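# Spell A I 2 with blocks, H two blocks right

## Task

Place the red A, the red I and the blue 2 in a row so that each touches its neighbour, every letter facing up and readable the right way round from the robot's side, spelling A I 2 left to right. Put the blue H, also face up and upright, on that same row to the right of the 2 with a gap of roughly two block widths. Finish with neither hand touching any of these four blocks. No other block may touch these four or sit in the gap between the 2 and the H.

## Robot and tools

Robot: two 6-joint arms, left_arm (carrying a left hand, on the scene's +y side) and right_arm (a right hand). Each hand has 16 motors: index, middle and ring fingers (mcp, abd, pip, dip each) and a thumb (cmc, axl, mcp, ipl). The left hand mirrors the right.

Frames. Scene frame: origin at table-top height midway between the nominal bases, +x out over the table, +z up, left_arm toward +y. Calibrated bases: left_arm at (-0.004, +0.252, 0) m, quat_wxyz (+1.000, 0, 0, +0.009); right_arm at (+0.052, -0.321, 0) m, quat_wxyz (+1.000, 0, 0, +0.023). Hand positions, orientations, targets, velocities and wrist-camera poses are reported in each arm's own base frame; fixed cameras and the table use the scene frame. Printed hand positions may be off by a few cm, more at long reach.

Hand point axes (right hand): +z along straight fingers toward the tips, +x across the palm away from the thumb, +y out of the palm face (palm at y = -0.062). On the left hand +x points toward the thumb. Straight fingertips end about 0.139 m past the knuckles (knuckles at z = -0.017); index centre line 0.023 m to the thumb side, middle and ring 0.023 and 0.068 m to the other side. A rigid mast sits on the palm side near the wrist (x +0.05 to +0.10, z -0.16 to -0.11, y up to +0.06) and can strike objects. Fingertips have rubber caps.

execute_actions(actions, cameras). actions is a list of actions; each action is a list of 1 to 15 rows, one row per 1/30 s step; a short action repeats its final row until 15 steps pass (0.5 s). Every row holds 48 numbers in [-1, 1], both arms always present, in this order: left dx, dy, dz, rx, ry, rz; left 16 hand goals; left current_limit, speed; then the same 24 for the right arm.
- dx..rz are an offset, not a pose: measured from that arm's Hand target at the start of the action, along that arm's base axes, with rotation about the Hand target position. Every row in an action counts from that same start, so a row is a cumulative target, not an increment. Sending the same offset in a later action moves the arm further. Scale: 1.0 = 0.6 m for dx, dy, dz and 180 degrees for rx, ry, rz, which form one rotation vector. A translation longer than 1.0 is shortened along its direction. All zeros re-requests the current target.
- The 16 hand numbers are absolute goal angles, mapped linearly between each hinge's stops, in the order index_mcp, index_abd, index_pip, index_dip, middle_mcp, middle_abd, middle_pip, middle_dip, ring_mcp, ring_abd, ring_pip, ring_dip, thumb_cmc, thumb_axl, thumb_mcp, thumb_ipl. Moving toward -1 curls/closes. Straight values: finger mcp +0.75, abd 0.00, pip +0.58, dip +0.70; thumb_cmc +0.71 (flat beside palm; toward -1 swings in front of palm), thumb_axl +0.68 (twist), thumb_mcp +0.23, thumb_ipl +0.17. A 0 is a real goal; to leave a hand unchanged, copy back its hand_goal, hand_current_limit and hand_speed.
- current_limit: absolute, -1 maps to 0 mA and +1 to 550 mA (floor 11 mA); very low values may not lift a finger. speed: set-point rate of (speed+1)/2 times 8.5 rad/s. Both start at +0.4 and -0.6 and persist until changed.
- cameras: list of names (cam_high, cam_low, cam_left_wrist, cam_right_wrist, or "all"); [] for none. Omitted or null gives all images only when actions is empty. An unknown name voids the call.

Motion behaviour: commanded orientation is clipped to within 40 degrees of the measured one; the arm then uses damped inverse kinematics, favouring position. Hand target in the result is the last commanded pose after clipping, and the base for the next offsets. The hand often stops short (friction, load, elbow sag that pulls it low); waiting doesn't help, so resend or add the missing distance; command extra height when lifting. Tiny moves may not start. To stop pressing on something, command the target back past the hand's actual position. Near the first joint's axis, small moves can swing the whole arm.

Gripping: a finger only presses while its goal lies beyond the contact surface, harder the further beyond, up to the current limit; gear friction may keep a grip even after lowering it.

Results: end_effector_position (m) and end_effector_quat_wxyz, Hand target, joint positions, velocities (may be omitted when all are within noise), joint torques (include the arm's weight; positive toward larger joint position; numbers 3 and 4 wrap at ±28 N m), motor temperatures, step readings of position during motion, and per motor in the order above: hand_goal, hand_measured, hand_current_ma (positive pushes toward -1), hand_state (moving, goal, blocked, overload). A call returns when the robot is still, up to 3 s after the last action. The scene keeps running while you think, holding the last command.

Limits: a motor at 495 mA or more for 5 s accumulated shuts down for 10 s and releases; overload on the first reading means it is dead. Motors heat when holding loads, stretched, or pushing into unreachable poses: MOTOR HOT appears at 85 °C, and at 100 °C the arm goes limp for 30-60 s (OVER-TEMPERATURE FAULT). While an arm is stopped, new hand numbers are ignored.

zoom_image(camera, region): enlarges [x0, y0, x1, y1] pixels (origin top-left, at most 504 by 504) of the latest image from cam_high, cam_low, cam_left_wrist or cam_right_wrist. Images are 896x504.

read_manual(section): returns licence texts ("licences"); no motion.

finished_scene(scene): ends the current scene, given its integer number; irreversible.

Avoid: dropping blocks or releasing them while moving, striking the table or heavy objects, strong pushes, anything leaving the table, the two arms or hands touching or one hand gripping the other's fingers, and over-squeezing. Something may occasionally nudge a loose block.

Each tool is called after ">>>" by a JSON object that holds its "method" and its "body", one argument or row to a line.

## Session

>>> {"method": "execute_actions", "body": {
  "actions": []
}}

Scene clock: 0.00 s.
left_arm: end_effector_position=(+0.5620, +0.1068, +0.2851) hand_goal=(+0.754, +0.000, +0.576, +0.696, +0.754, +0.000, +0.576, +0.696, +0.754, +0.000, +0.576, +0.696, +0.714, +0.678, +0.226, +0.168) hand_measured=(+0.754, +0.000, +0.576, +0.696, +0.754, +0.000, +0.576, +0.696, +0.754, +0.000, +0.576, +0.696, +0.714, +0.678, +0.226, +0.168) hand_current_ma=(+0, +0, +0, +0, +0, +0, +0, +0, +0, +0, +0, +0, +0, +0, +0, +0) hand_state=(goal, goal, goal, goal, goal, goal, goal, goal, goal, goal, goal, goal, goal, goal, goal, goal) hand_current_limit=0.40 hand_speed=-0.60 end_effector_quat_wxyz=(+0.538, +0.586, +0.571, +0.204) | right_arm: end_effector_position=(+0.1650, +0.3473, +0.1934) hand_goal=(+0.754, +0.000, +0.576, +0.696, +0.754, +0.000, +0.576, +0.696, +0.754, +0.000, +0.576, +0.696, +0.714, +0.678, +0.226, +0.168) hand_measured=(+0.754, +0.000, +0.576, +0.696, +0.754, +0.000, +0.576, +0.696, +0.754, +0.000, +0.576, +0.696, +0.714, +0.678, +0.226, +0.168) hand_current_ma=(+0, +0, +0, +0, +0, +0, +0, +0, +0, +0, +0, +0, +0, +0, +0, +0) hand_state=(goal, goal, goal, goal, goal, goal, goal, goal, goal, goal, goal, goal, goal, goal, goal, goal) hand_current_limit=0.40 hand_speed=-0.60 end_effector_quat_wxyz=(+0.118, -0.064, +0.991, -0.006)
Joint positions: left_arm=[0.354 1.346 0.79 0.083 0.733 -0.079] | right_arm=[1.162 1.068 0.904 -1.308 0.217 -0.549]
Joint velocities: within noise
Joint torques (N m): no reading
Motor temperatures (°C): left_arm=[29 34 33 28 34 28] | right_arm=[38 25 26 30 34 27]
Heat: left arm: hottest shoulder 34 °C; right arm: hottest waist 38 °C.
Hand target: left_arm +0.5671, +0.1088, +0.2938; +0.540, +0.586, +0.566, +0.210 | right_arm +0.1675, +0.3533, +0.2025; +0.122, -0.063, +0.990, +0.002

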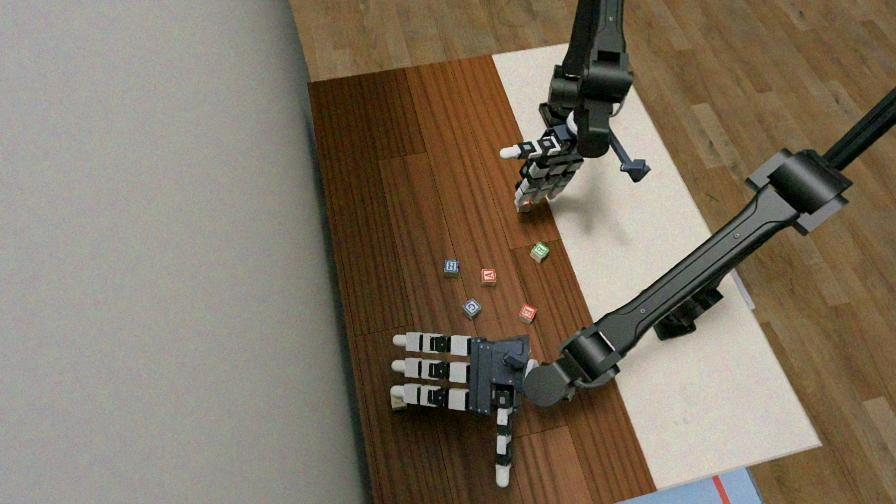

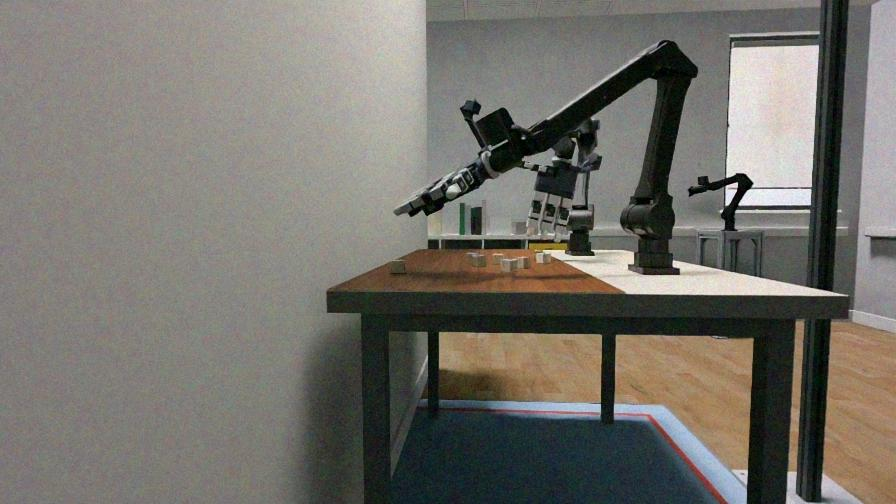

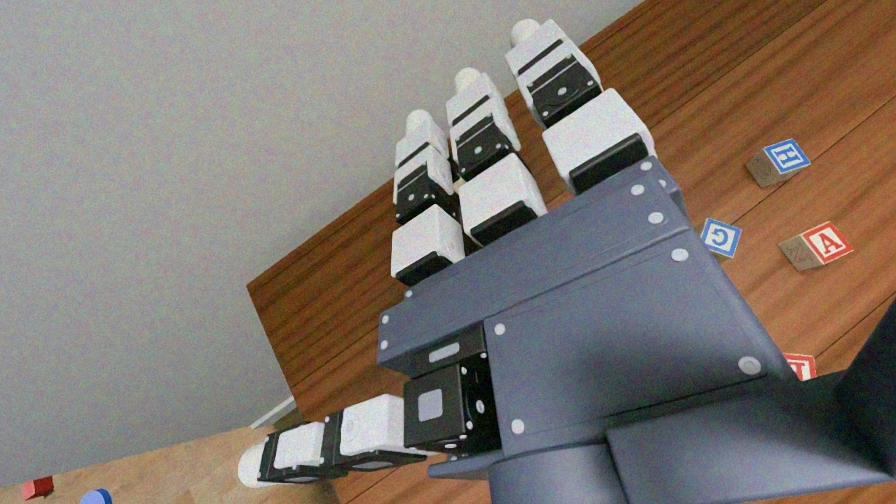

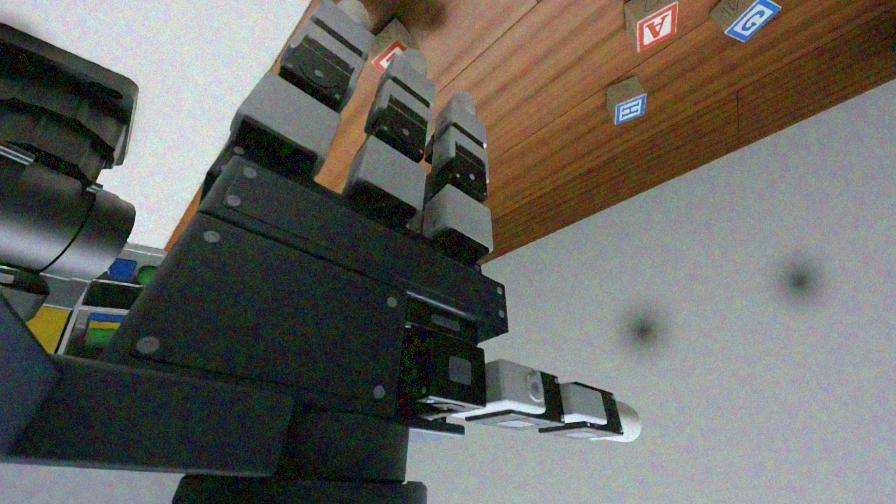

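>>> {"method": "zoom_image", "body": {
  "camera": "cam_high",
  "region": [380, 180, 580, 430]
}}

>>> {"method": "zoom_image", "body": {
  "camera": "cam_left_wrist",
  "region": [640, 100, 896, 400]
}}

>>> {"method": "zoom_image", "body": {
  "camera": "cam_low",
  "region": [330, 220, 630, 320]
}}

Scaled by 2.016 from the camera's 896x504 image, which has a finer 1280x720 frame.

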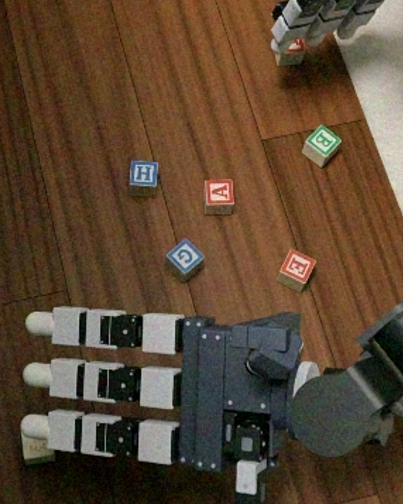

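Scaled by 1.680 from the camera's 896x504 image, which has a finer 1280x720 frame.

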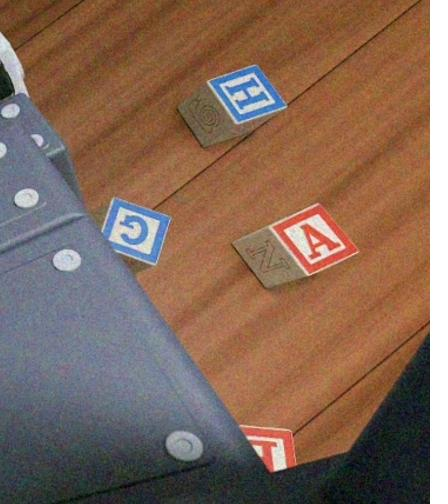

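Scaled by 1.680 from the camera's 896x504 image, which has a finer 1280x720 frame.

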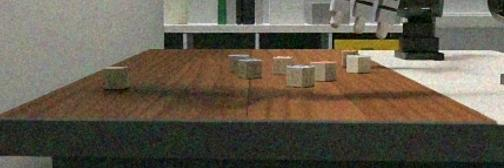

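>>> {"method": "zoom_image", "body": {
  "camera": "cam_high",
  "region": [430, 240, 560, 330]
}}

>>> {"method": "zoom_image", "body": {
  "camera": "cam_high",
  "region": [500, 0, 896, 400]
}}

>>> {"method": "zoom_image", "body": {
  "camera": "cam_high",
  "region": [360, 380, 440, 430]
}}

>>> {"method": "zoom_image", "body": {
  "camera": "cam_high",
  "region": [490, 180, 570, 230]
}}

Scaled by 3.877 from the camera's 896x504 image, which has a finer 1280x720 frame.

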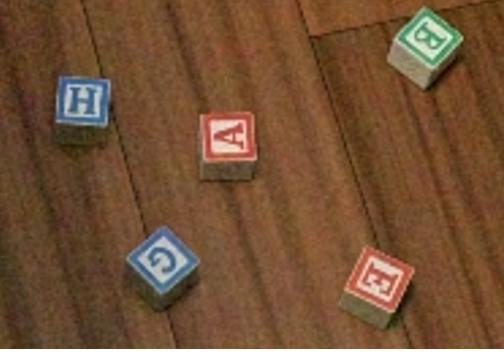

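Scaled by 1.260 from the camera's 896x504 image, which has a finer 1280x720 frame.

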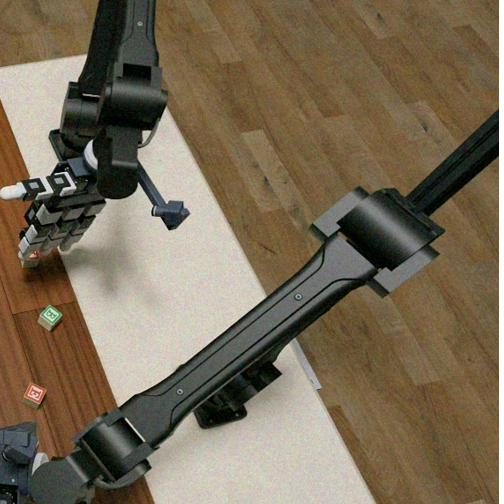

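Scaled by 6.300 from the camera's 896x504 image, which has a finer 1280x720 frame.

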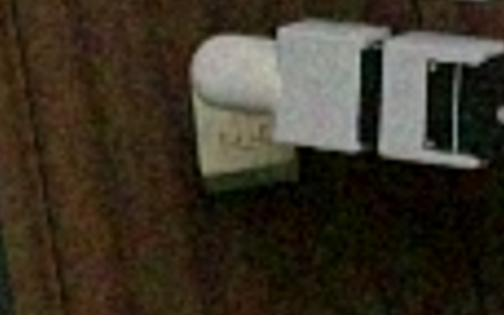

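Scaled by 6.300 from the camera's 896x504 image, which has a finer 1280x720 frame.

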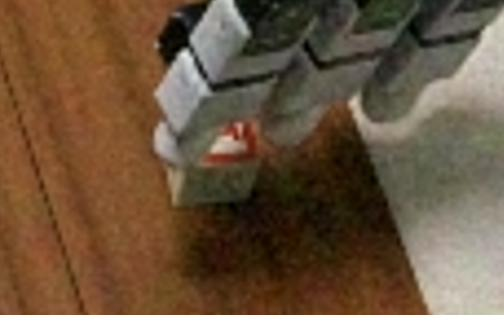

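>>> {"method": "zoom_image", "body": {
  "camera": "cam_high",
  "region": [510, 295, 545, 325]
}}

>>> {"method": "zoom_image", "body": {
  "camera": "cam_high",
  "region": [457, 292, 492, 322]
}}

>>> {"method": "zoom_image", "body": {
  "camera": "cam_high",
  "region": [440, 255, 505, 290]
}}

>>> {"method": "zoom_image", "body": {
  "camera": "cam_right_wrist",
  "region": [350, 0, 480, 100]
}}

Scaled by 14.400 from the camera's 896x504 image, which has a finer 1280x720 frame.

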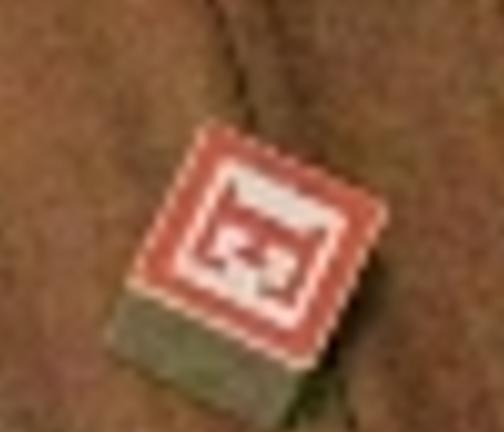

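Scaled by 14.400 from the camera's 896x504 image, which has a finer 1280x720 frame.

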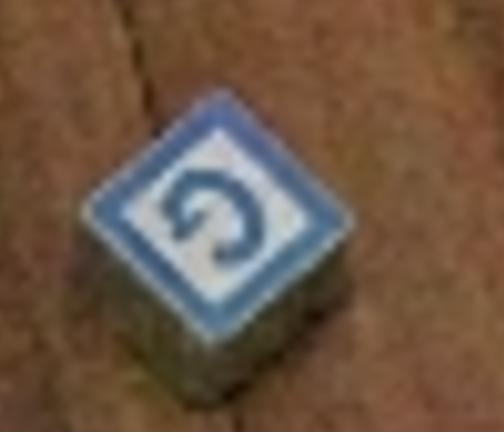

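Scaled by 7.754 from the camera's 896x504 image, which has a finer 1280x720 frame.

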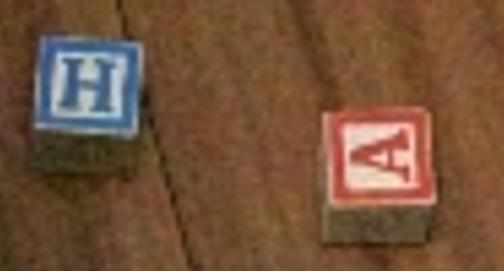

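Scaled by 3.877 from the camera's 896x504 image, which has a finer 1280x720 frame.

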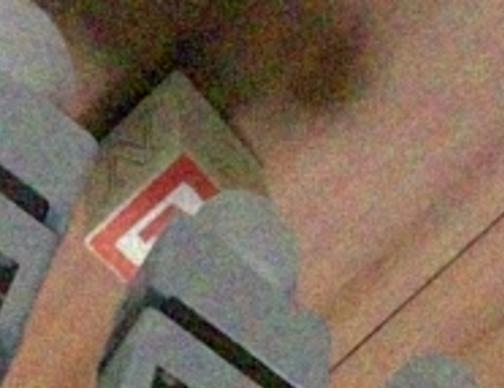

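>>> {"method": "execute_actions", "body": {
  "actions": [
    [[-0.03,0,0.03,0.055,0.118,0,0.754,0.25,0.576,0.696,0.754,-0.17,0.576,0.696,-0.068,0,-0.299,-0.174,0.714,0.678,0.226,0.168,0.4,-0.6,0,-0.05,0.06,0,0,0,0.754,0.25,0.576,0.696,0.754,-0.17,0.576,0.696,-0.068,0,-0.299,-0.174,0.714,0.678,0.226,0.168,0.4,-0.6]],
    [[-0.03,0,0.03,0.055,0.118,0,0.754,0.25,0.576,0.696,0.754,-0.17,0.576,0.696,-0.068,0,-0.299,-0.174,0.714,0.678,0.226,0.168,0.4,-0.6,0,-0.07,0.04,0,0,0,0.754,0.25,0.576,0.696,0.754,-0.17,0.576,0.696,-0.068,0,-0.299,-0.174,0.714,0.678,0.226,0.168,0.4,-0.6]],
    [[-0.03,0,0.03,0.055,0.118,0,0.754,0.25,0.576,0.696,0.754,-0.17,0.576,0.696,-0.068,0,-0.299,-0.174,0.714,0.678,0.226,0.168,0.4,-0.6,0,-0.07,0,0,0,0,0.754,0.25,0.576,0.696,0.754,-0.17,0.576,0.696,-0.068,0,-0.299,-0.174,0.714,0.678,0.226,0.168,0.4,-0.6]]
  ],
  "cameras": ["all"]
}}

Scene clock: 529.27 s.
left_arm: end_effector_position=(+0.5043, +0.1066, +0.3358) hand_goal=(+0.754, +0.250, +0.576, +0.696, +0.754, -0.170, +0.576, +0.696, -0.068, +0.000, -0.298, -0.174, +0.714, +0.678, +0.226, +0.168) hand_measured=(+0.756, +0.248, +0.576, +0.696, +0.756, -0.168, +0.576, +0.696, -0.054, +0.000, -0.292, -0.172, +0.718, +0.678, +0.222, +0.168) hand_current_ma=(+6, -6, +3, +0, +6, +10, +3, +0, +69, +0, +25, +11, +13, -3, -20, -2) hand_state=(goal, goal, goal, goal, goal, goal, goal, goal, goal, goal, goal, goal, goal, goal, goal, goal) hand_current_limit=0.40 hand_speed=-0.60 end_effector_quat_wxyz=(+0.017, +0.723, +0.690, +0.024) | right_arm: end_effector_position=(+0.1676, +0.2430, +0.2642) hand_goal=(+0.754, +0.250, +0.576, +0.696, +0.754, -0.170, +0.576, +0.696, -0.068, +0.000, -0.298, -0.174, +0.714, +0.678, +0.226, +0.168) hand_measured=(+0.752, +0.244, +0.576, +0.696, +0.752, -0.168, +0.576, +0.696, -0.052, +0.000, -0.292, -0.172, +0.714, +0.678, +0.224, +0.168) hand_current_ma=(+0, +0, +0, +0, +0, +0, +0, +0, +5, +0, +1, +0, +0, +0, +0, +0) hand_state=(goal, goal, goal, goal, goal, goal, goal, goal, goal, goal, goal, goal, goal, goal, goal, goal) hand_current_limit=0.40 hand_speed=-0.60 end_effector_quat_wxyz=(+0.128, -0.062, +0.990, +0.007)
Joint positions: left_arm=[0.21 1.431 1.597 -1.678 0.005 0.257] | right_arm=[0.932 0.77 0.918 -1.54 0.186 -0.782]
Joint torques (N m): left_arm=[0.5 -8.94 14.34 0.35 -0.14 -0.11] | right_arm=[-1.67 -1.03 10.14 0.58 0.02 -0.12]
Motor temperatures (°C): left_arm=[27 34 45 24 25 24] | right_arm=[33 26 37 27 25 26]
Heat: left arm: hottest elbow 45 °C; right arm: hottest elbow 37 °C.
Hand target: left_arm +0.5131, +0.1088, +0.3475; +0.004, +0.720, +0.694, +0.003 | right_arm +0.1675, +0.2393, +0.2625; +0.122, -0.063, +0.990, +0.002
Off the commanded pose: left_arm 0.015 m, 3 deg | right_arm 0.004 m, 1 deg.
joint sent to its limit (left arm) — joint 4 (wrist pitch), lower limit. The joint targets are off in orientation, not in position.
Step readings (end_effector_position of left_arm | right_arm):
0: (+0.5620, +0.1068, +0.2851) | (+0.1650, +0.3473, +0.1934)
1: (+0.5618, +0.1072, +0.2839) | (+0.1649, +0.3471, +0.1933)
2: (+0.5611, +0.1095, +0.2797) | (+0.1643, +0.3458, +0.1931)
4: (+0.5535, +0.1132, +0.2674) | (+0.1622, +0.3381, +0.1940)
8: (+0.5343, +0.1118, +0.2684) | (+0.1615, +0.3227, +0.2057)
15: (+0.5372, +0.1113, +0.3058) | (+0.1619, +0.3170, +0.2170)
16: (+0.5371, +0.1118, +0.3075) | (+0.1616, +0.3166, +0.2167)
17: (+0.5349, +0.1145, +0.3054) | (+0.1613, +0.3142, +0.2166)
19: (+0.5262, +0.1171, +0.2993) | (+0.1610, +0.3050, +0.2189)
23: (+0.5155, +0.1156, +0.3095) | (+0.1642, +0.2850, +0.2336)
30: (+0.5216, +0.1104, +0.3276) | (+0.1626, +0.2766, +0.2421)
31: (+0.5208, +0.1115, +0.3256) | (+0.1625, +0.2762, +0.2419)
32: (+0.5172, +0.1142, +0.3217) | (+0.1623, +0.2749, +0.2420)
34: (+0.5074, +0.1184, +0.3167) | (+0.1645, +0.2682, +0.2447)
38: (+0.5047, +0.1163, +0.3304) | (+0.1703, +0.2507, +0.2581)
45: (+0.5044, +0.1056, +0.3417) | (+0.1686, +0.2432, +0.2646)

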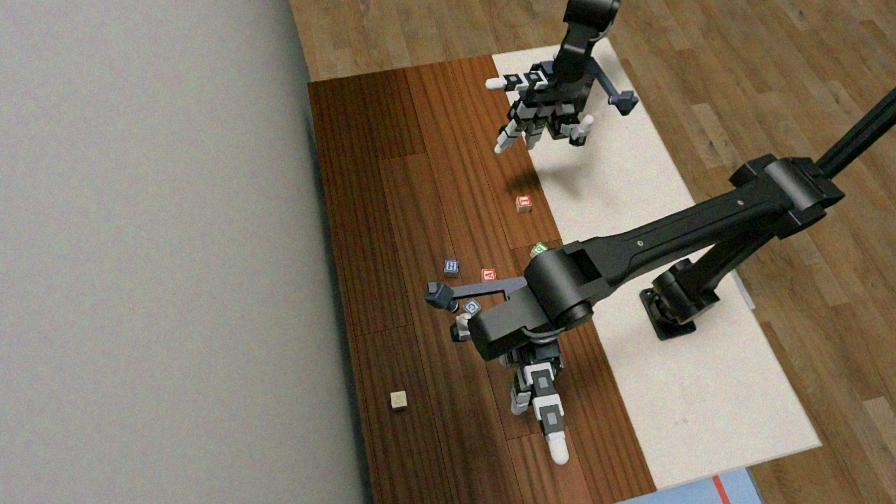

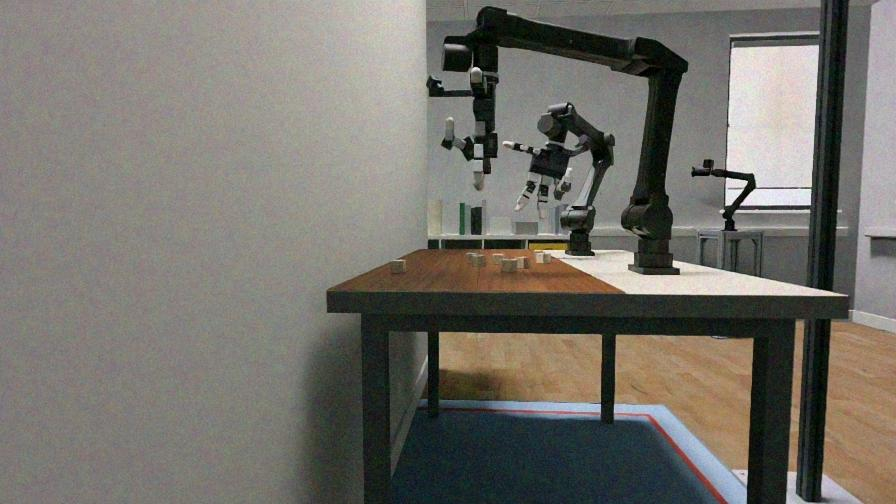

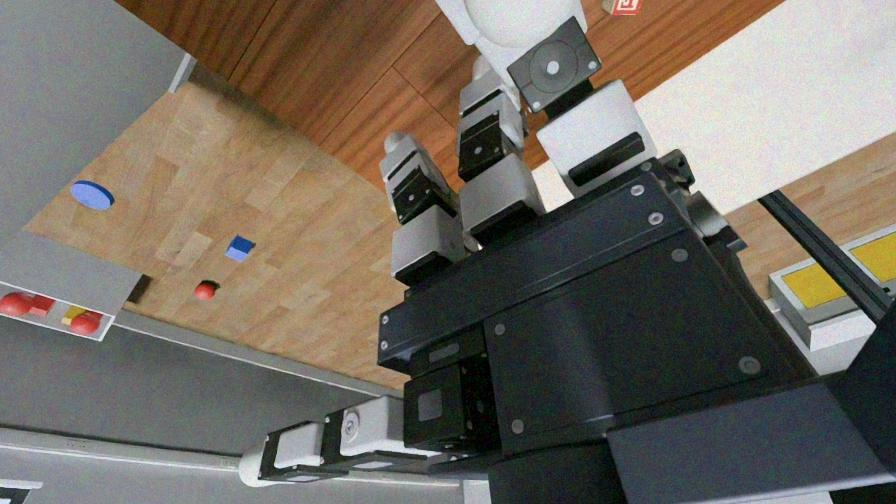

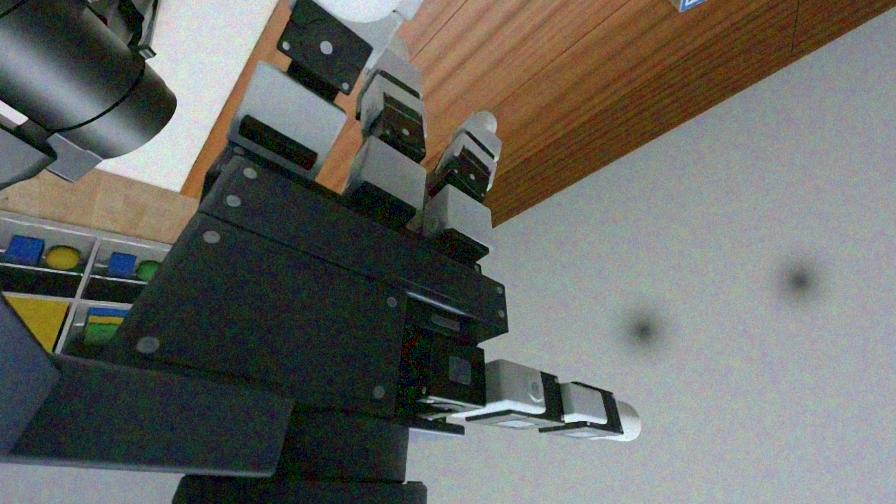

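>>> {"method": "zoom_image", "body": {
  "camera": "cam_high",
  "region": [509, 188, 539, 218]
}}

>>> {"method": "zoom_image", "body": {
  "camera": "cam_high",
  "region": [380, 383, 416, 419]
}}

>>> {"method": "zoom_image", "body": {
  "camera": "cam_low",
  "region": [380, 245, 560, 285]
}}

>>> {"method": "zoom_image", "body": {
  "camera": "cam_left_wrist",
  "region": [590, 0, 650, 30]
}}

Scaled by 16.800 from the camera's 896x504 image, which has a finer 1280x720 frame.

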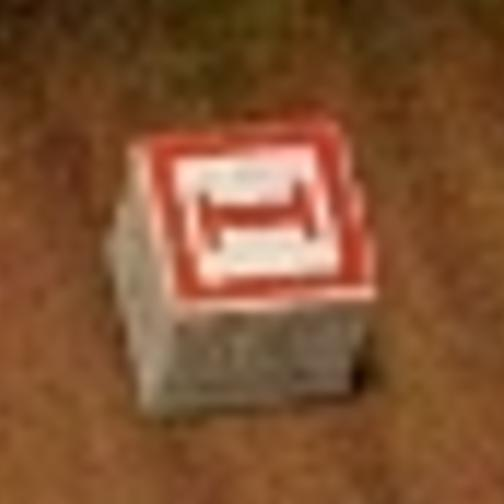

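Scaled by 14.000 from the camera's 896x504 image, which has a finer 1280x720 frame.

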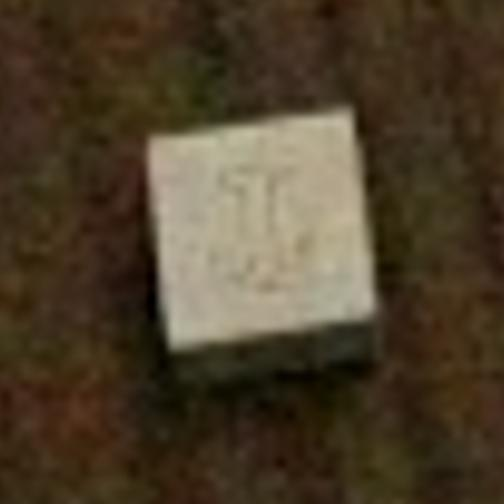

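Scaled by 2.800 from the camera's 896x504 image, which has a finer 1280x720 frame.

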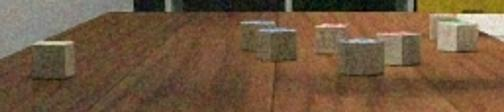

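Scaled by 8.400 from the camera's 896x504 image, which has a finer 1280x720 frame.

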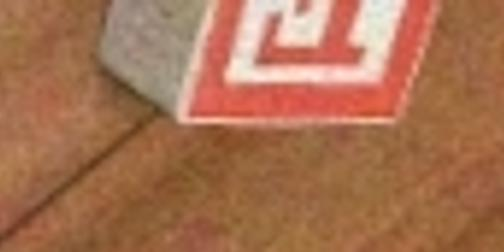

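>>> {"method": "execute_actions", "body": {
  "actions": [
    [[0,0,0,0,0,0,0.754,0.25,0.576,0.696,0.754,-0.17,0.576,0.696,-0.068,0,-0.299,-0.174,0.714,0.678,0.226,0.168,0.4,-0.6,0.019,0.069,-0.03,0,0.04,-0.045,0.754,0.25,0.576,0.696,0.754,-0.17,0.576,0.696,-0.068,0,-0.299,-0.174,0.714,0.678,0.226,0.168,0.4,-0.6]],
    [[0,0,0,0,0,0,0.754,0.25,0.576,0.696,0.754,-0.17,0.576,0.696,-0.068,0,-0.299,-0.174,0.714,0.678,0.226,0.168,0.4,-0.6,0.019,0.069,-0.07,0,0.039,-0.045,0.754,0.25,0.576,0.696,0.754,-0.17,0.576,0.696,-0.068,0,-0.299,-0.174,0.714,0.678,0.226,0.168,0.4,-0.6]],
    [[0,0,0,0,0,0,0.754,0.25,0.576,0.696,0.754,-0.17,0.576,0.696,-0.068,0,-0.299,-0.174,0.714,0.678,0.226,0.168,0.4,-0.6,0,0,0,0,0,0,0.754,0.25,0.576,0.696,0.754,-0.17,0.576,0.696,-0.068,0,-0.299,-0.174,0.714,0.678,0.226,0.168,0.4,-0.6]]
  ],
  "cameras": ["cam_right_wrist","cam_high"]
}}

Scene clock: 588.03 s.
left_arm: end_effector_position=(+0.5043, +0.1066, +0.3358) hand_goal=(+0.754, +0.250, +0.576, +0.696, +0.754, -0.170, +0.576, +0.696, -0.068, +0.000, -0.298, -0.174, +0.714, +0.678, +0.226, +0.168) hand_measured=(+0.756, +0.248, +0.576, +0.696, +0.756, -0.168, +0.576, +0.696, -0.054, +0.000, -0.292, -0.172, +0.718, +0.678, +0.222, +0.168) hand_current_ma=(+6, -6, +3, +0, +6, +10, +3, +0, +69, +0, +25, +11, +13, -3, -20, -2) hand_state=(goal, goal, goal, goal, goal, goal, goal, goal, goal, goal, goal, goal, goal, goal, goal, goal) hand_current_limit=0.40 hand_speed=-0.60 end_effector_quat_wxyz=(+0.017, +0.723, +0.690, +0.024) | right_arm: end_effector_position=(+0.1837, +0.3042, +0.1833) hand_goal=(+0.754, +0.250, +0.576, +0.696, +0.754, -0.170, +0.576, +0.696, -0.068, +0.000, -0.298, -0.174, +0.714, +0.678, +0.226, +0.168) hand_measured=(+0.752, +0.246, +0.576, +0.696, +0.752, -0.168, +0.576, +0.696, -0.052, +0.000, -0.292, -0.172, +0.714, +0.678, +0.224, +0.168) hand_current_ma=(+0, +0, +0, +0, +0, +0, +0, +0, +5, +0, +1, +0, +0, +0, +0, +0) hand_state=(goal, goal, goal, goal, goal, goal, goal, goal, goal, goal, goal, goal, goal, goal, goal, goal) hand_current_limit=0.40 hand_speed=-0.60 end_effector_quat_wxyz=(-0.013, +0.077, +0.996, -0.030)
Joint positions: left_arm=[0.21 1.431 1.597 -1.678 0.005 0.257] | right_arm=[0.991 1.092 0.929 -1.473 0.006 -0.425]
Joint torques (N m): left_arm=[0.73 -8.64 14.32 0.36 -0.14 -0.11] | right_arm=[0.21 -4.72 13.44 1.01 -0.1 0.05]
Motor temperatures (°C): left_arm=[27 34 51 24 25 24] | right_arm=[33 26 39 27 25 26]
Heat: left arm: hottest elbow 51 °C; right arm: hottest elbow 39 °C.
Hand target: left_arm +0.5131, +0.1088, +0.3475; +0.004, +0.720, +0.694, +0.003 | right_arm +0.1903, +0.3221, +0.2025; -0.002, +0.077, +0.997, -0.007
Off the commanded pose: left_arm 0.015 m, 3 deg | right_arm 0.027 m, 3 deg.
joint sent to its limit (left arm) — joint 4 (wrist pitch), lower limit. The joint targets are off in orientation, not in position.
Step readings (end_effector_position of left_arm | right_arm):
0: (+0.5043, +0.1066, +0.3358) | (+0.1675, +0.2430, +0.2642)
1: (+0.5043, +0.1066, +0.3358) | (+0.1672, +0.2434, +0.2641)
2: (+0.5043, +0.1066, +0.3358) | (+0.1664, +0.2455, +0.2629)
4: (+0.5043, +0.1066, +0.3358) | (+0.1660, +0.2510, +0.2573)
8: (+0.5043, +0.1066, +0.3358) | (+0.1695, +0.2640, +0.2324)
15: (+0.5043, +0.1066, +0.3358) | (+0.1732, +0.2684, +0.2217)
16: (+0.5043, +0.1066, +0.3358) | (+0.1731, +0.2688, +0.2216)
17: (+0.5043, +0.1066, +0.3358) | (+0.1718, +0.2713, +0.2212)
19: (+0.5043, +0.1066, +0.3358) | (+0.1717, +0.2803, +0.2170)
23: (+0.5043, +0.1066, +0.3358) | (+0.1762, +0.2985, +0.1933)
30: (+0.5043, +0.1066, +0.3358) | (+0.1813, +0.3037, +0.1813)
31: (+0.5043, +0.1066, +0.3358) | (+0.1818, +0.3039, +0.1818)
32: (+0.5043, +0.1066, +0.3358) | (+0.1822, +0.3041, +0.1823)
34: (+0.5043, +0.1066, +0.3358) | (+0.1828, +0.3044, +0.1830)
38: (+0.5043, +0.1066, +0.3358) | (+0.1834, +0.3044, +0.1833)
45: (+0.5043, +0.1066, +0.3358) | (+0.1837, +0.3042, +0.1833)
Images, in order (width x height): cam_high 896x504, cam_right_wrist 896x504.

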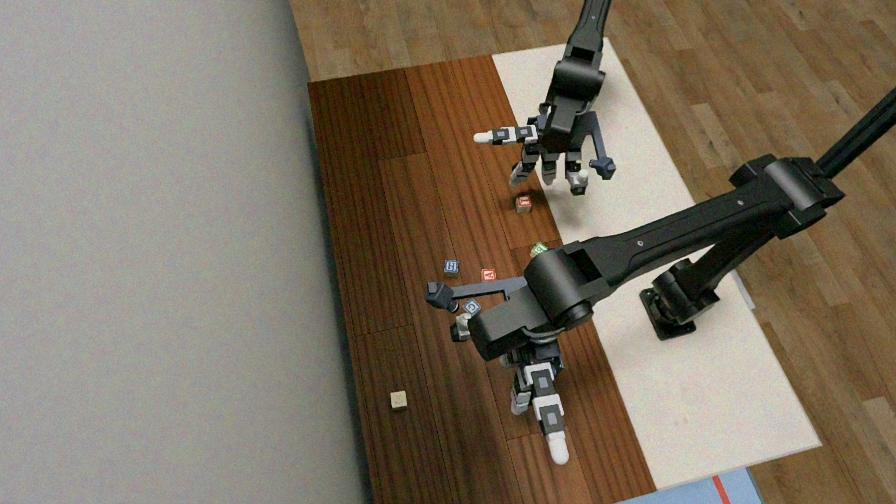

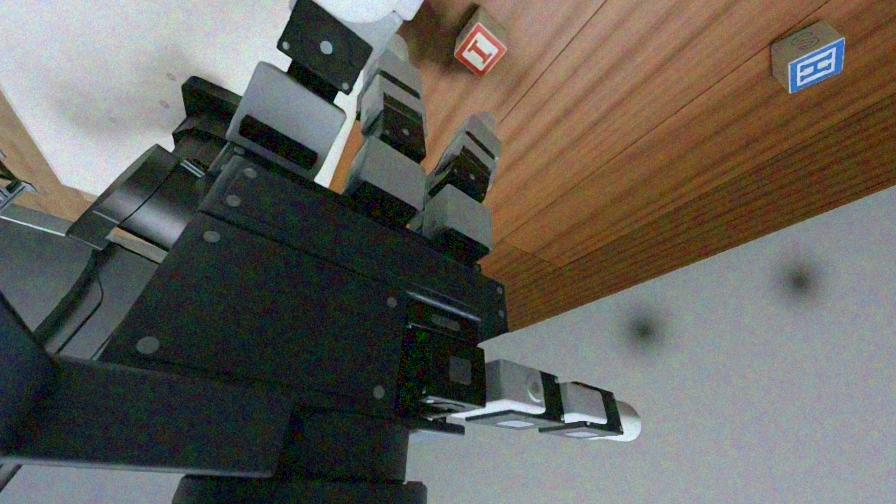

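>>> {"method": "zoom_image", "body": {
  "camera": "cam_high",
  "region": [470, 110, 620, 230]
}}

>>> {"method": "zoom_image", "body": {
  "camera": "cam_right_wrist",
  "region": [360, 0, 560, 160]
}}

Scaled by 3.360 from the camera's 896x504 image, which has a finer 1280x720 frame.

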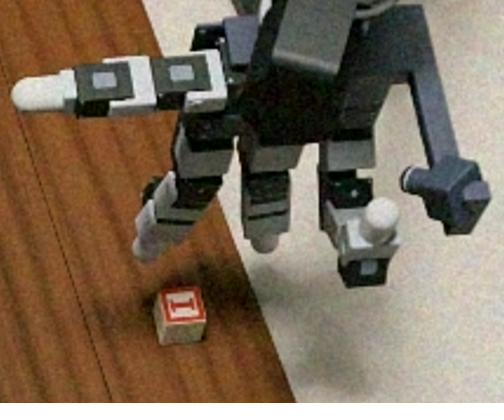

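Scaled by 2.520 from the camera's 896x504 image, which has a finer 1280x720 frame.

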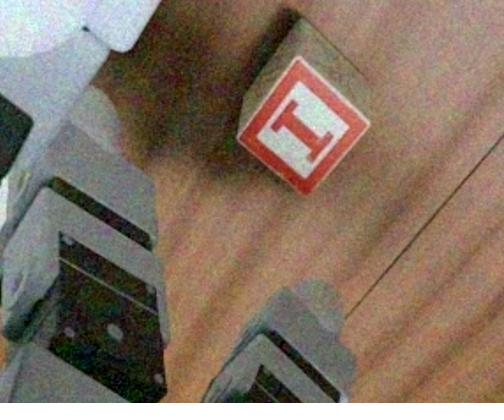

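>>> {"method": "execute_actions", "body": {
  "actions": [
    [[0,0,0,0,0,0,0.754,0.25,0.576,0.696,0.754,-0.17,0.576,0.696,-0.068,0,-0.299,-0.174,0.714,0.678,0.226,0.168,0.4,-0.6,0.0247,0.04,0,0.0185,-0.0097,0,0.754,0.25,0.576,0.696,0.754,-0.17,0.576,0.696,-0.068,0,-0.299,-0.174,0.714,0.678,0.226,0.168,0.4,-0.6]],
    [[0,0,0,0,0,0,0.754,0.25,0.576,0.696,0.754,-0.17,0.576,0.696,-0.068,0,-0.299,-0.174,0.714,0.678,0.226,0.168,0.4,-0.6,0,0,-0.03,0,0,0,0.754,0.25,0.576,0.696,0.754,-0.17,0.576,0.696,-0.068,0,-0.299,-0.174,0.714,0.678,0.226,0.168,0.4,-0.6]]
  ],
  "cameras": ["cam_right_wrist","cam_high"]
}}

>>> {"method": "zoom_image", "body": {
  "camera": "cam_high",
  "region": [470, 110, 620, 230]
}}

>>> {"method": "zoom_image", "body": {
  "camera": "cam_right_wrist",
  "region": [360, 0, 560, 160]
}}

Scene clock: 652.17 s.
left_arm: end_effector_position=(+0.5043, +0.1066, +0.3358) hand_goal=(+0.754, +0.250, +0.576, +0.696, +0.754, -0.170, +0.576, +0.696, -0.068, +0.000, -0.298, -0.174, +0.714, +0.678, +0.226, +0.168) hand_measured=(+0.756, +0.248, +0.576, +0.696, +0.756, -0.168, +0.576, +0.696, -0.054, +0.000, -0.292, -0.172, +0.718, +0.678, +0.222, +0.168) hand_current_ma=(+6, -6, +3, +0, +6, +10, +3, +0, +69, +0, +25, +11, +13, -3, -20, -2) hand_state=(goal, goal, goal, goal, goal, goal, goal, goal, goal, goal, goal, goal, goal, goal, goal, goal) hand_current_limit=0.40 hand_speed=-0.60 end_effector_quat_wxyz=(+0.017, +0.723, +0.690, +0.024) | right_arm: end_effector_position=(+0.2053, +0.3384, +0.1879) hand_goal=(+0.754, +0.250, +0.576, +0.696, +0.754, -0.170, +0.576, +0.696, -0.068, +0.000, -0.298, -0.174, +0.714, +0.678, +0.226, +0.168) hand_measured=(+0.752, +0.246, +0.576, +0.696, +0.752, -0.168, +0.576, +0.696, -0.052, +0.000, -0.292, -0.172, +0.714, +0.678, +0.224, +0.168) hand_current_ma=(+0, +0, +0, +0, +0, +0, +0, +0, +5, +0, +1, +0, +0, +0, +0, +0) hand_state=(goal, goal, goal, goal, goal, goal, goal, goal, goal, goal, goal, goal, goal, goal, goal, goal) hand_current_limit=0.40 hand_speed=-0.60 end_effector_quat_wxyz=(+0.013, +0.078, +0.997, +0.022)
Joint positions: left_arm=[0.21 1.431 1.597 -1.678 0.005 0.257] | right_arm=[0.991 1.128 0.94 -1.332 0.002 -0.424]
Joint torques (N m): left_arm=[0.79 -8.82 14.3 0.32 -0.11 -0.11] | right_arm=[0.03 -4.48 10.19 1.32 -0.13 0.04]
Heat: left arm: hottest elbow 53 °C; right arm: hottest elbow 43 °C.
Hand target: left_arm +0.5131, +0.1088, +0.3475; +0.004, +0.720, +0.694, +0.003 | right_arm +0.2051, +0.3460, +0.1843; +0.011, +0.077, +0.997, +0.023
Off the commanded pose: left_arm 0.015 m, 3 deg | right_arm 0.008 m, 0 deg.
joint sent to its limit (left arm) — joint 4 (wrist pitch), lower limit. The joint targets are off in orientation, not in position.
Step readings (end_effector_position of left_arm | right_arm):
0: (+0.5043, +0.1066, +0.3358) | (+0.1837, +0.3042, +0.1833)
1: (+0.5043, +0.1066, +0.3358) | (+0.1839, +0.3045, +0.1834)
2: (+0.5043, +0.1066, +0.3358) | (+0.1849, +0.3061, +0.1839)
4: (+0.5043, +0.1066, +0.3358) | (+0.1883, +0.3119, +0.1860)
8: (+0.5043, +0.1066, +0.3358) | (+0.1952, +0.3229, +0.1893)
15: (+0.5043, +0.1066, +0.3358) | (+0.1981, +0.3274, +0.1871)
16: (+0.5043, +0.1066, +0.3358) | (+0.1982, +0.3275, +0.1872)
17: (+0.5043, +0.1066, +0.3358) | (+0.1989, +0.3285, +0.1875)
19: (+0.5043, +0.1066, +0.3358) | (+0.2010, +0.3318, +0.1885)
23: (+0.5043, +0.1066, +0.3358) | (+0.2042, +0.3367, +0.1886)
30: (+0.5043, +0.1066, +0.3358) | (+0.2053, +0.3383, +0.1879)
Images, in order (width x height): cam_high 896x504, cam_right_wrist 896x504.

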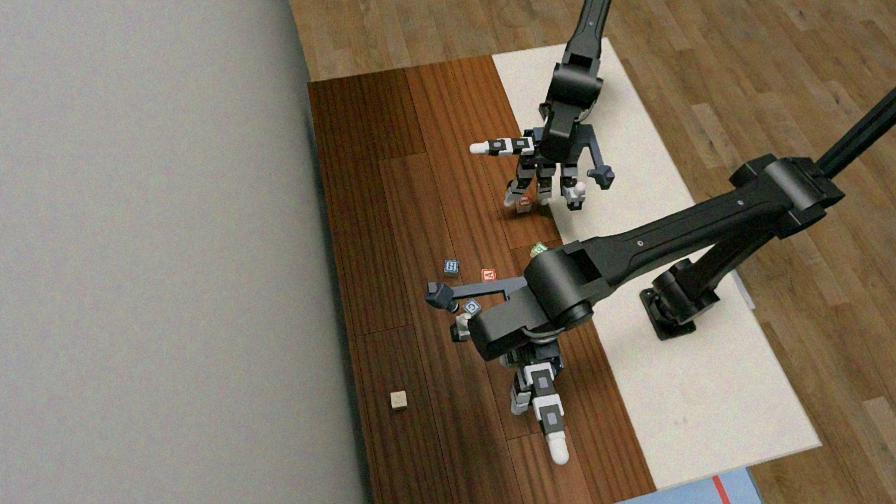

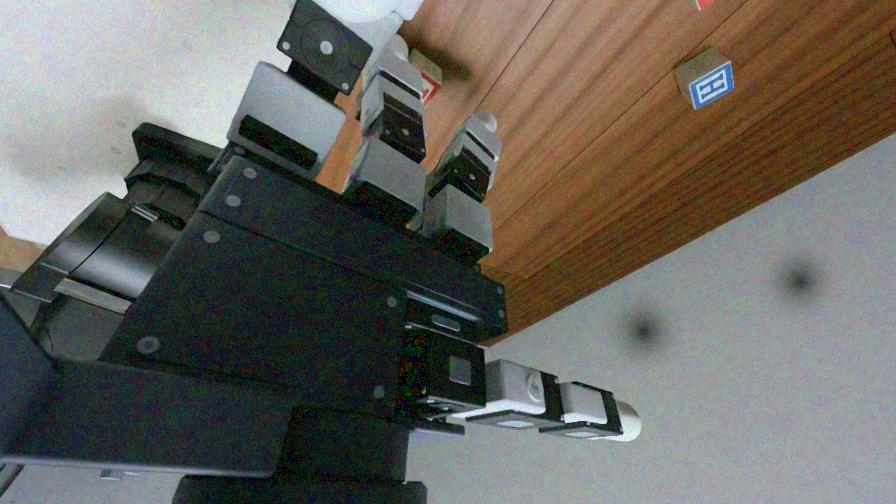

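Scaled by 3.360 from the camera's 896x504 image, which has a finer 1280x720 frame.

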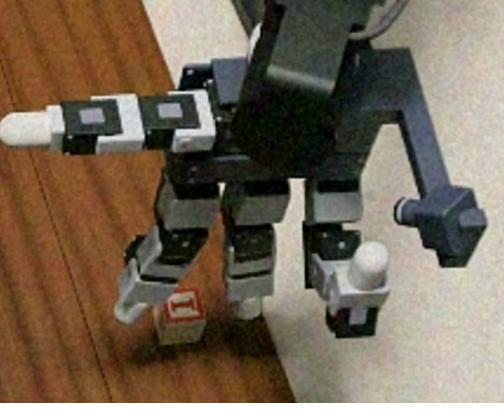

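Scaled by 2.520 from the camera's 896x504 image, which has a finer 1280x720 frame.

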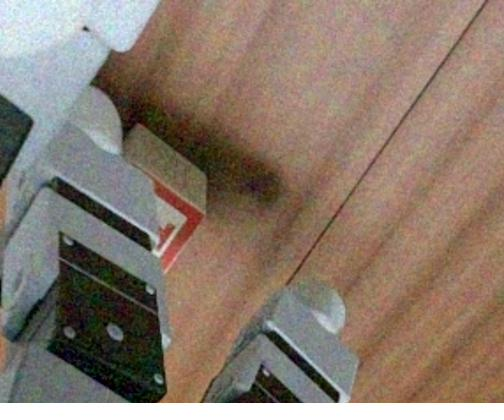

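>>> {"method": "execute_actions", "body": {
  "actions": [
    [[0,0,0,0,0,0,0.754,0.25,0.576,0.696,0.754,-0.17,0.576,0.696,-0.068,0,-0.299,-0.174,0.714,0.678,0.226,0.168,0.4,-0.6,-0.0108,-0.0267,0,-0.0134,0.0094,0,0.754,0.25,0.576,0.696,0.754,-0.17,0.576,0.696,-0.068,0,-0.299,-0.174,0.714,0.678,0.226,0.168,0.4,-0.6]],
    [[0,0,0,0,0,0,0.754,0.25,0.576,0.696,0.754,-0.17,0.576,0.696,-0.068,0,-0.299,-0.174,0.714,0.678,0.226,0.168,0.4,-0.6,0,0,-0.02,0,0,0,0.754,0.25,0.576,0.696,0.754,-0.17,0.576,0.696,-0.068,0,-0.299,-0.174,0.714,0.678,0.226,0.168,0.4,-0.6]]
  ],
  "cameras": ["cam_high"]
}}

>>> {"method": "zoom_image", "body": {
  "camera": "cam_high",
  "region": [470, 110, 620, 230]
}}

Scene clock: 681.57 s.
left_arm: end_effector_position=(+0.5043, +0.1066, +0.3358) hand_goal=(+0.754, +0.250, +0.576, +0.696, +0.754, -0.170, +0.576, +0.696, -0.068, +0.000, -0.298, -0.174, +0.714, +0.678, +0.226, +0.168) hand_measured=(+0.756, +0.248, +0.576, +0.696, +0.756, -0.168, +0.576, +0.696, -0.054, +0.000, -0.292, -0.172, +0.718, +0.678, +0.222, +0.168) hand_current_ma=(+6, -6, +3, +0, +6, +10, +3, +0, +69, +0, +25, +11, +13, -3, -20, -2) hand_state=(goal, goal, goal, goal, goal, goal, goal, goal, goal, goal, goal, goal, goal, goal, goal, goal) hand_current_limit=0.40 hand_speed=-0.60 end_effector_quat_wxyz=(+0.017, +0.723, +0.690, +0.024) | right_arm: end_effector_position=(+0.1981, +0.3280, +0.1782) hand_goal=(+0.754, +0.250, +0.576, +0.696, +0.754, -0.170, +0.576, +0.696, -0.068, +0.000, -0.298, -0.174, +0.714, +0.678, +0.226, +0.168) hand_measured=(+0.752, +0.246, +0.576, +0.696, +0.752, -0.168, +0.576, +0.696, -0.052, +0.000, -0.292, -0.172, +0.714, +0.678, +0.224, +0.168) hand_current_ma=(+0, +0, +0, +0, +0, +0, +0, +0, +5, +0, +1, +0, +0, +0, +0, +0) hand_state=(goal, goal, goal, goal, goal, goal, goal, goal, goal, goal, goal, goal, goal, goal, goal, goal) hand_current_limit=0.40 hand_speed=-0.60 end_effector_quat_wxyz=(+0.001, +0.078, +0.997, +0.002)
Joint positions: left_arm=[0.21 1.431 1.597 -1.678 0.005 0.257] | right_arm=[0.991 1.128 0.926 -1.365 0 -0.424]
Joint torques (N m): left_arm=[0.79 -8.82 14.34 0.35 -0.13 -0.11] | right_arm=[-0.79 -4.95 9.09 1.18 -0.15 -0.07]
Heat: left arm: hottest elbow 53 °C; right arm: hottest elbow 41 °C.
Hand target: left_arm +0.5131, +0.1088, +0.3475; +0.004, +0.720, +0.694, +0.003 | right_arm +0.1986, +0.3301, +0.1724; -0.002, +0.077, +0.997, +0.001
Off the commanded pose: left_arm 0.015 m, 3 deg | right_arm 0.006 m, 0 deg.
joint sent to its limit (left arm) — joint 4 (wrist pitch), lower limit. The joint targets are off in orientation, not in position.
Step readings (end_effector_position of left_arm | right_arm):
0: (+0.5043, +0.1066, +0.3358) | (+0.2053, +0.3384, +0.1879)
1: (+0.5043, +0.1066, +0.3358) | (+0.2053, +0.3384, +0.1879)
2: (+0.5043, +0.1066, +0.3358) | (+0.2052, +0.3384, +0.1879)
4: (+0.5043, +0.1066, +0.3358) | (+0.2038, +0.3364, +0.1869)
8: (+0.5043, +0.1066, +0.3358) | (+0.2006, +0.3316, +0.1847)
15: (+0.5043, +0.1066, +0.3358) | (+0.1993, +0.3299, +0.1839)
16: (+0.5043, +0.1066, +0.3358) | (+0.1993, +0.3299, +0.1839)
17: (+0.5043, +0.1066, +0.3358) | (+0.1993, +0.3299, +0.1839)
19: (+0.5043, +0.1066, +0.3358) | (+0.1992, +0.3296, +0.1835)
23: (+0.5043, +0.1066, +0.3358) | (+0.1983, +0.3282, +0.1797)
30: (+0.5043, +0.1066, +0.3358) | (+0.1980, +0.3279, +0.1781)
Images, in order (width x height): cam_high 896x504.

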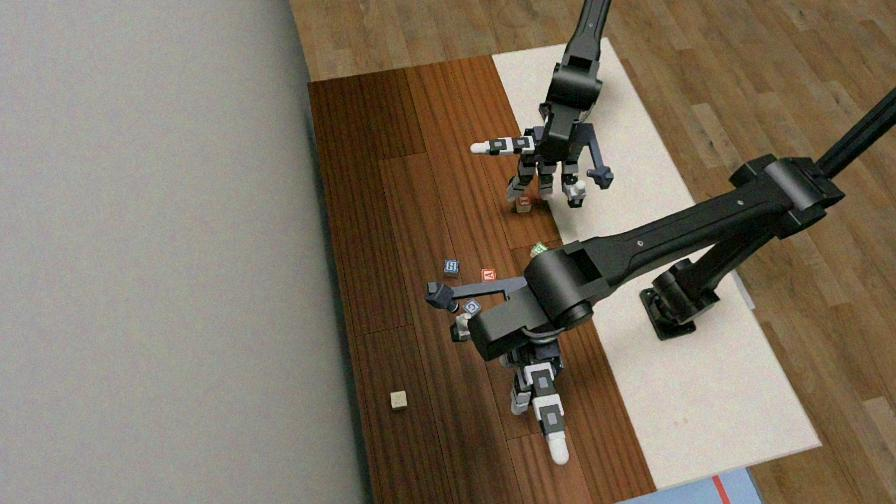

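Scaled by 3.360 from the camera's 896x504 image, which has a finer 1280x720 frame.

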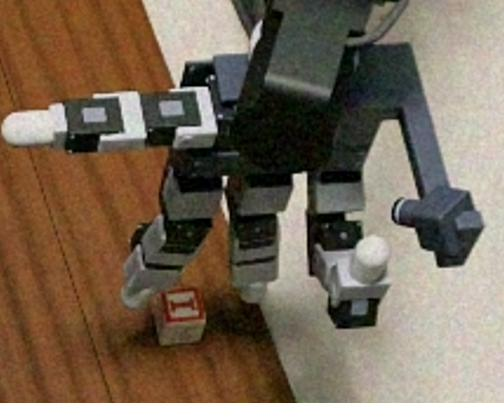

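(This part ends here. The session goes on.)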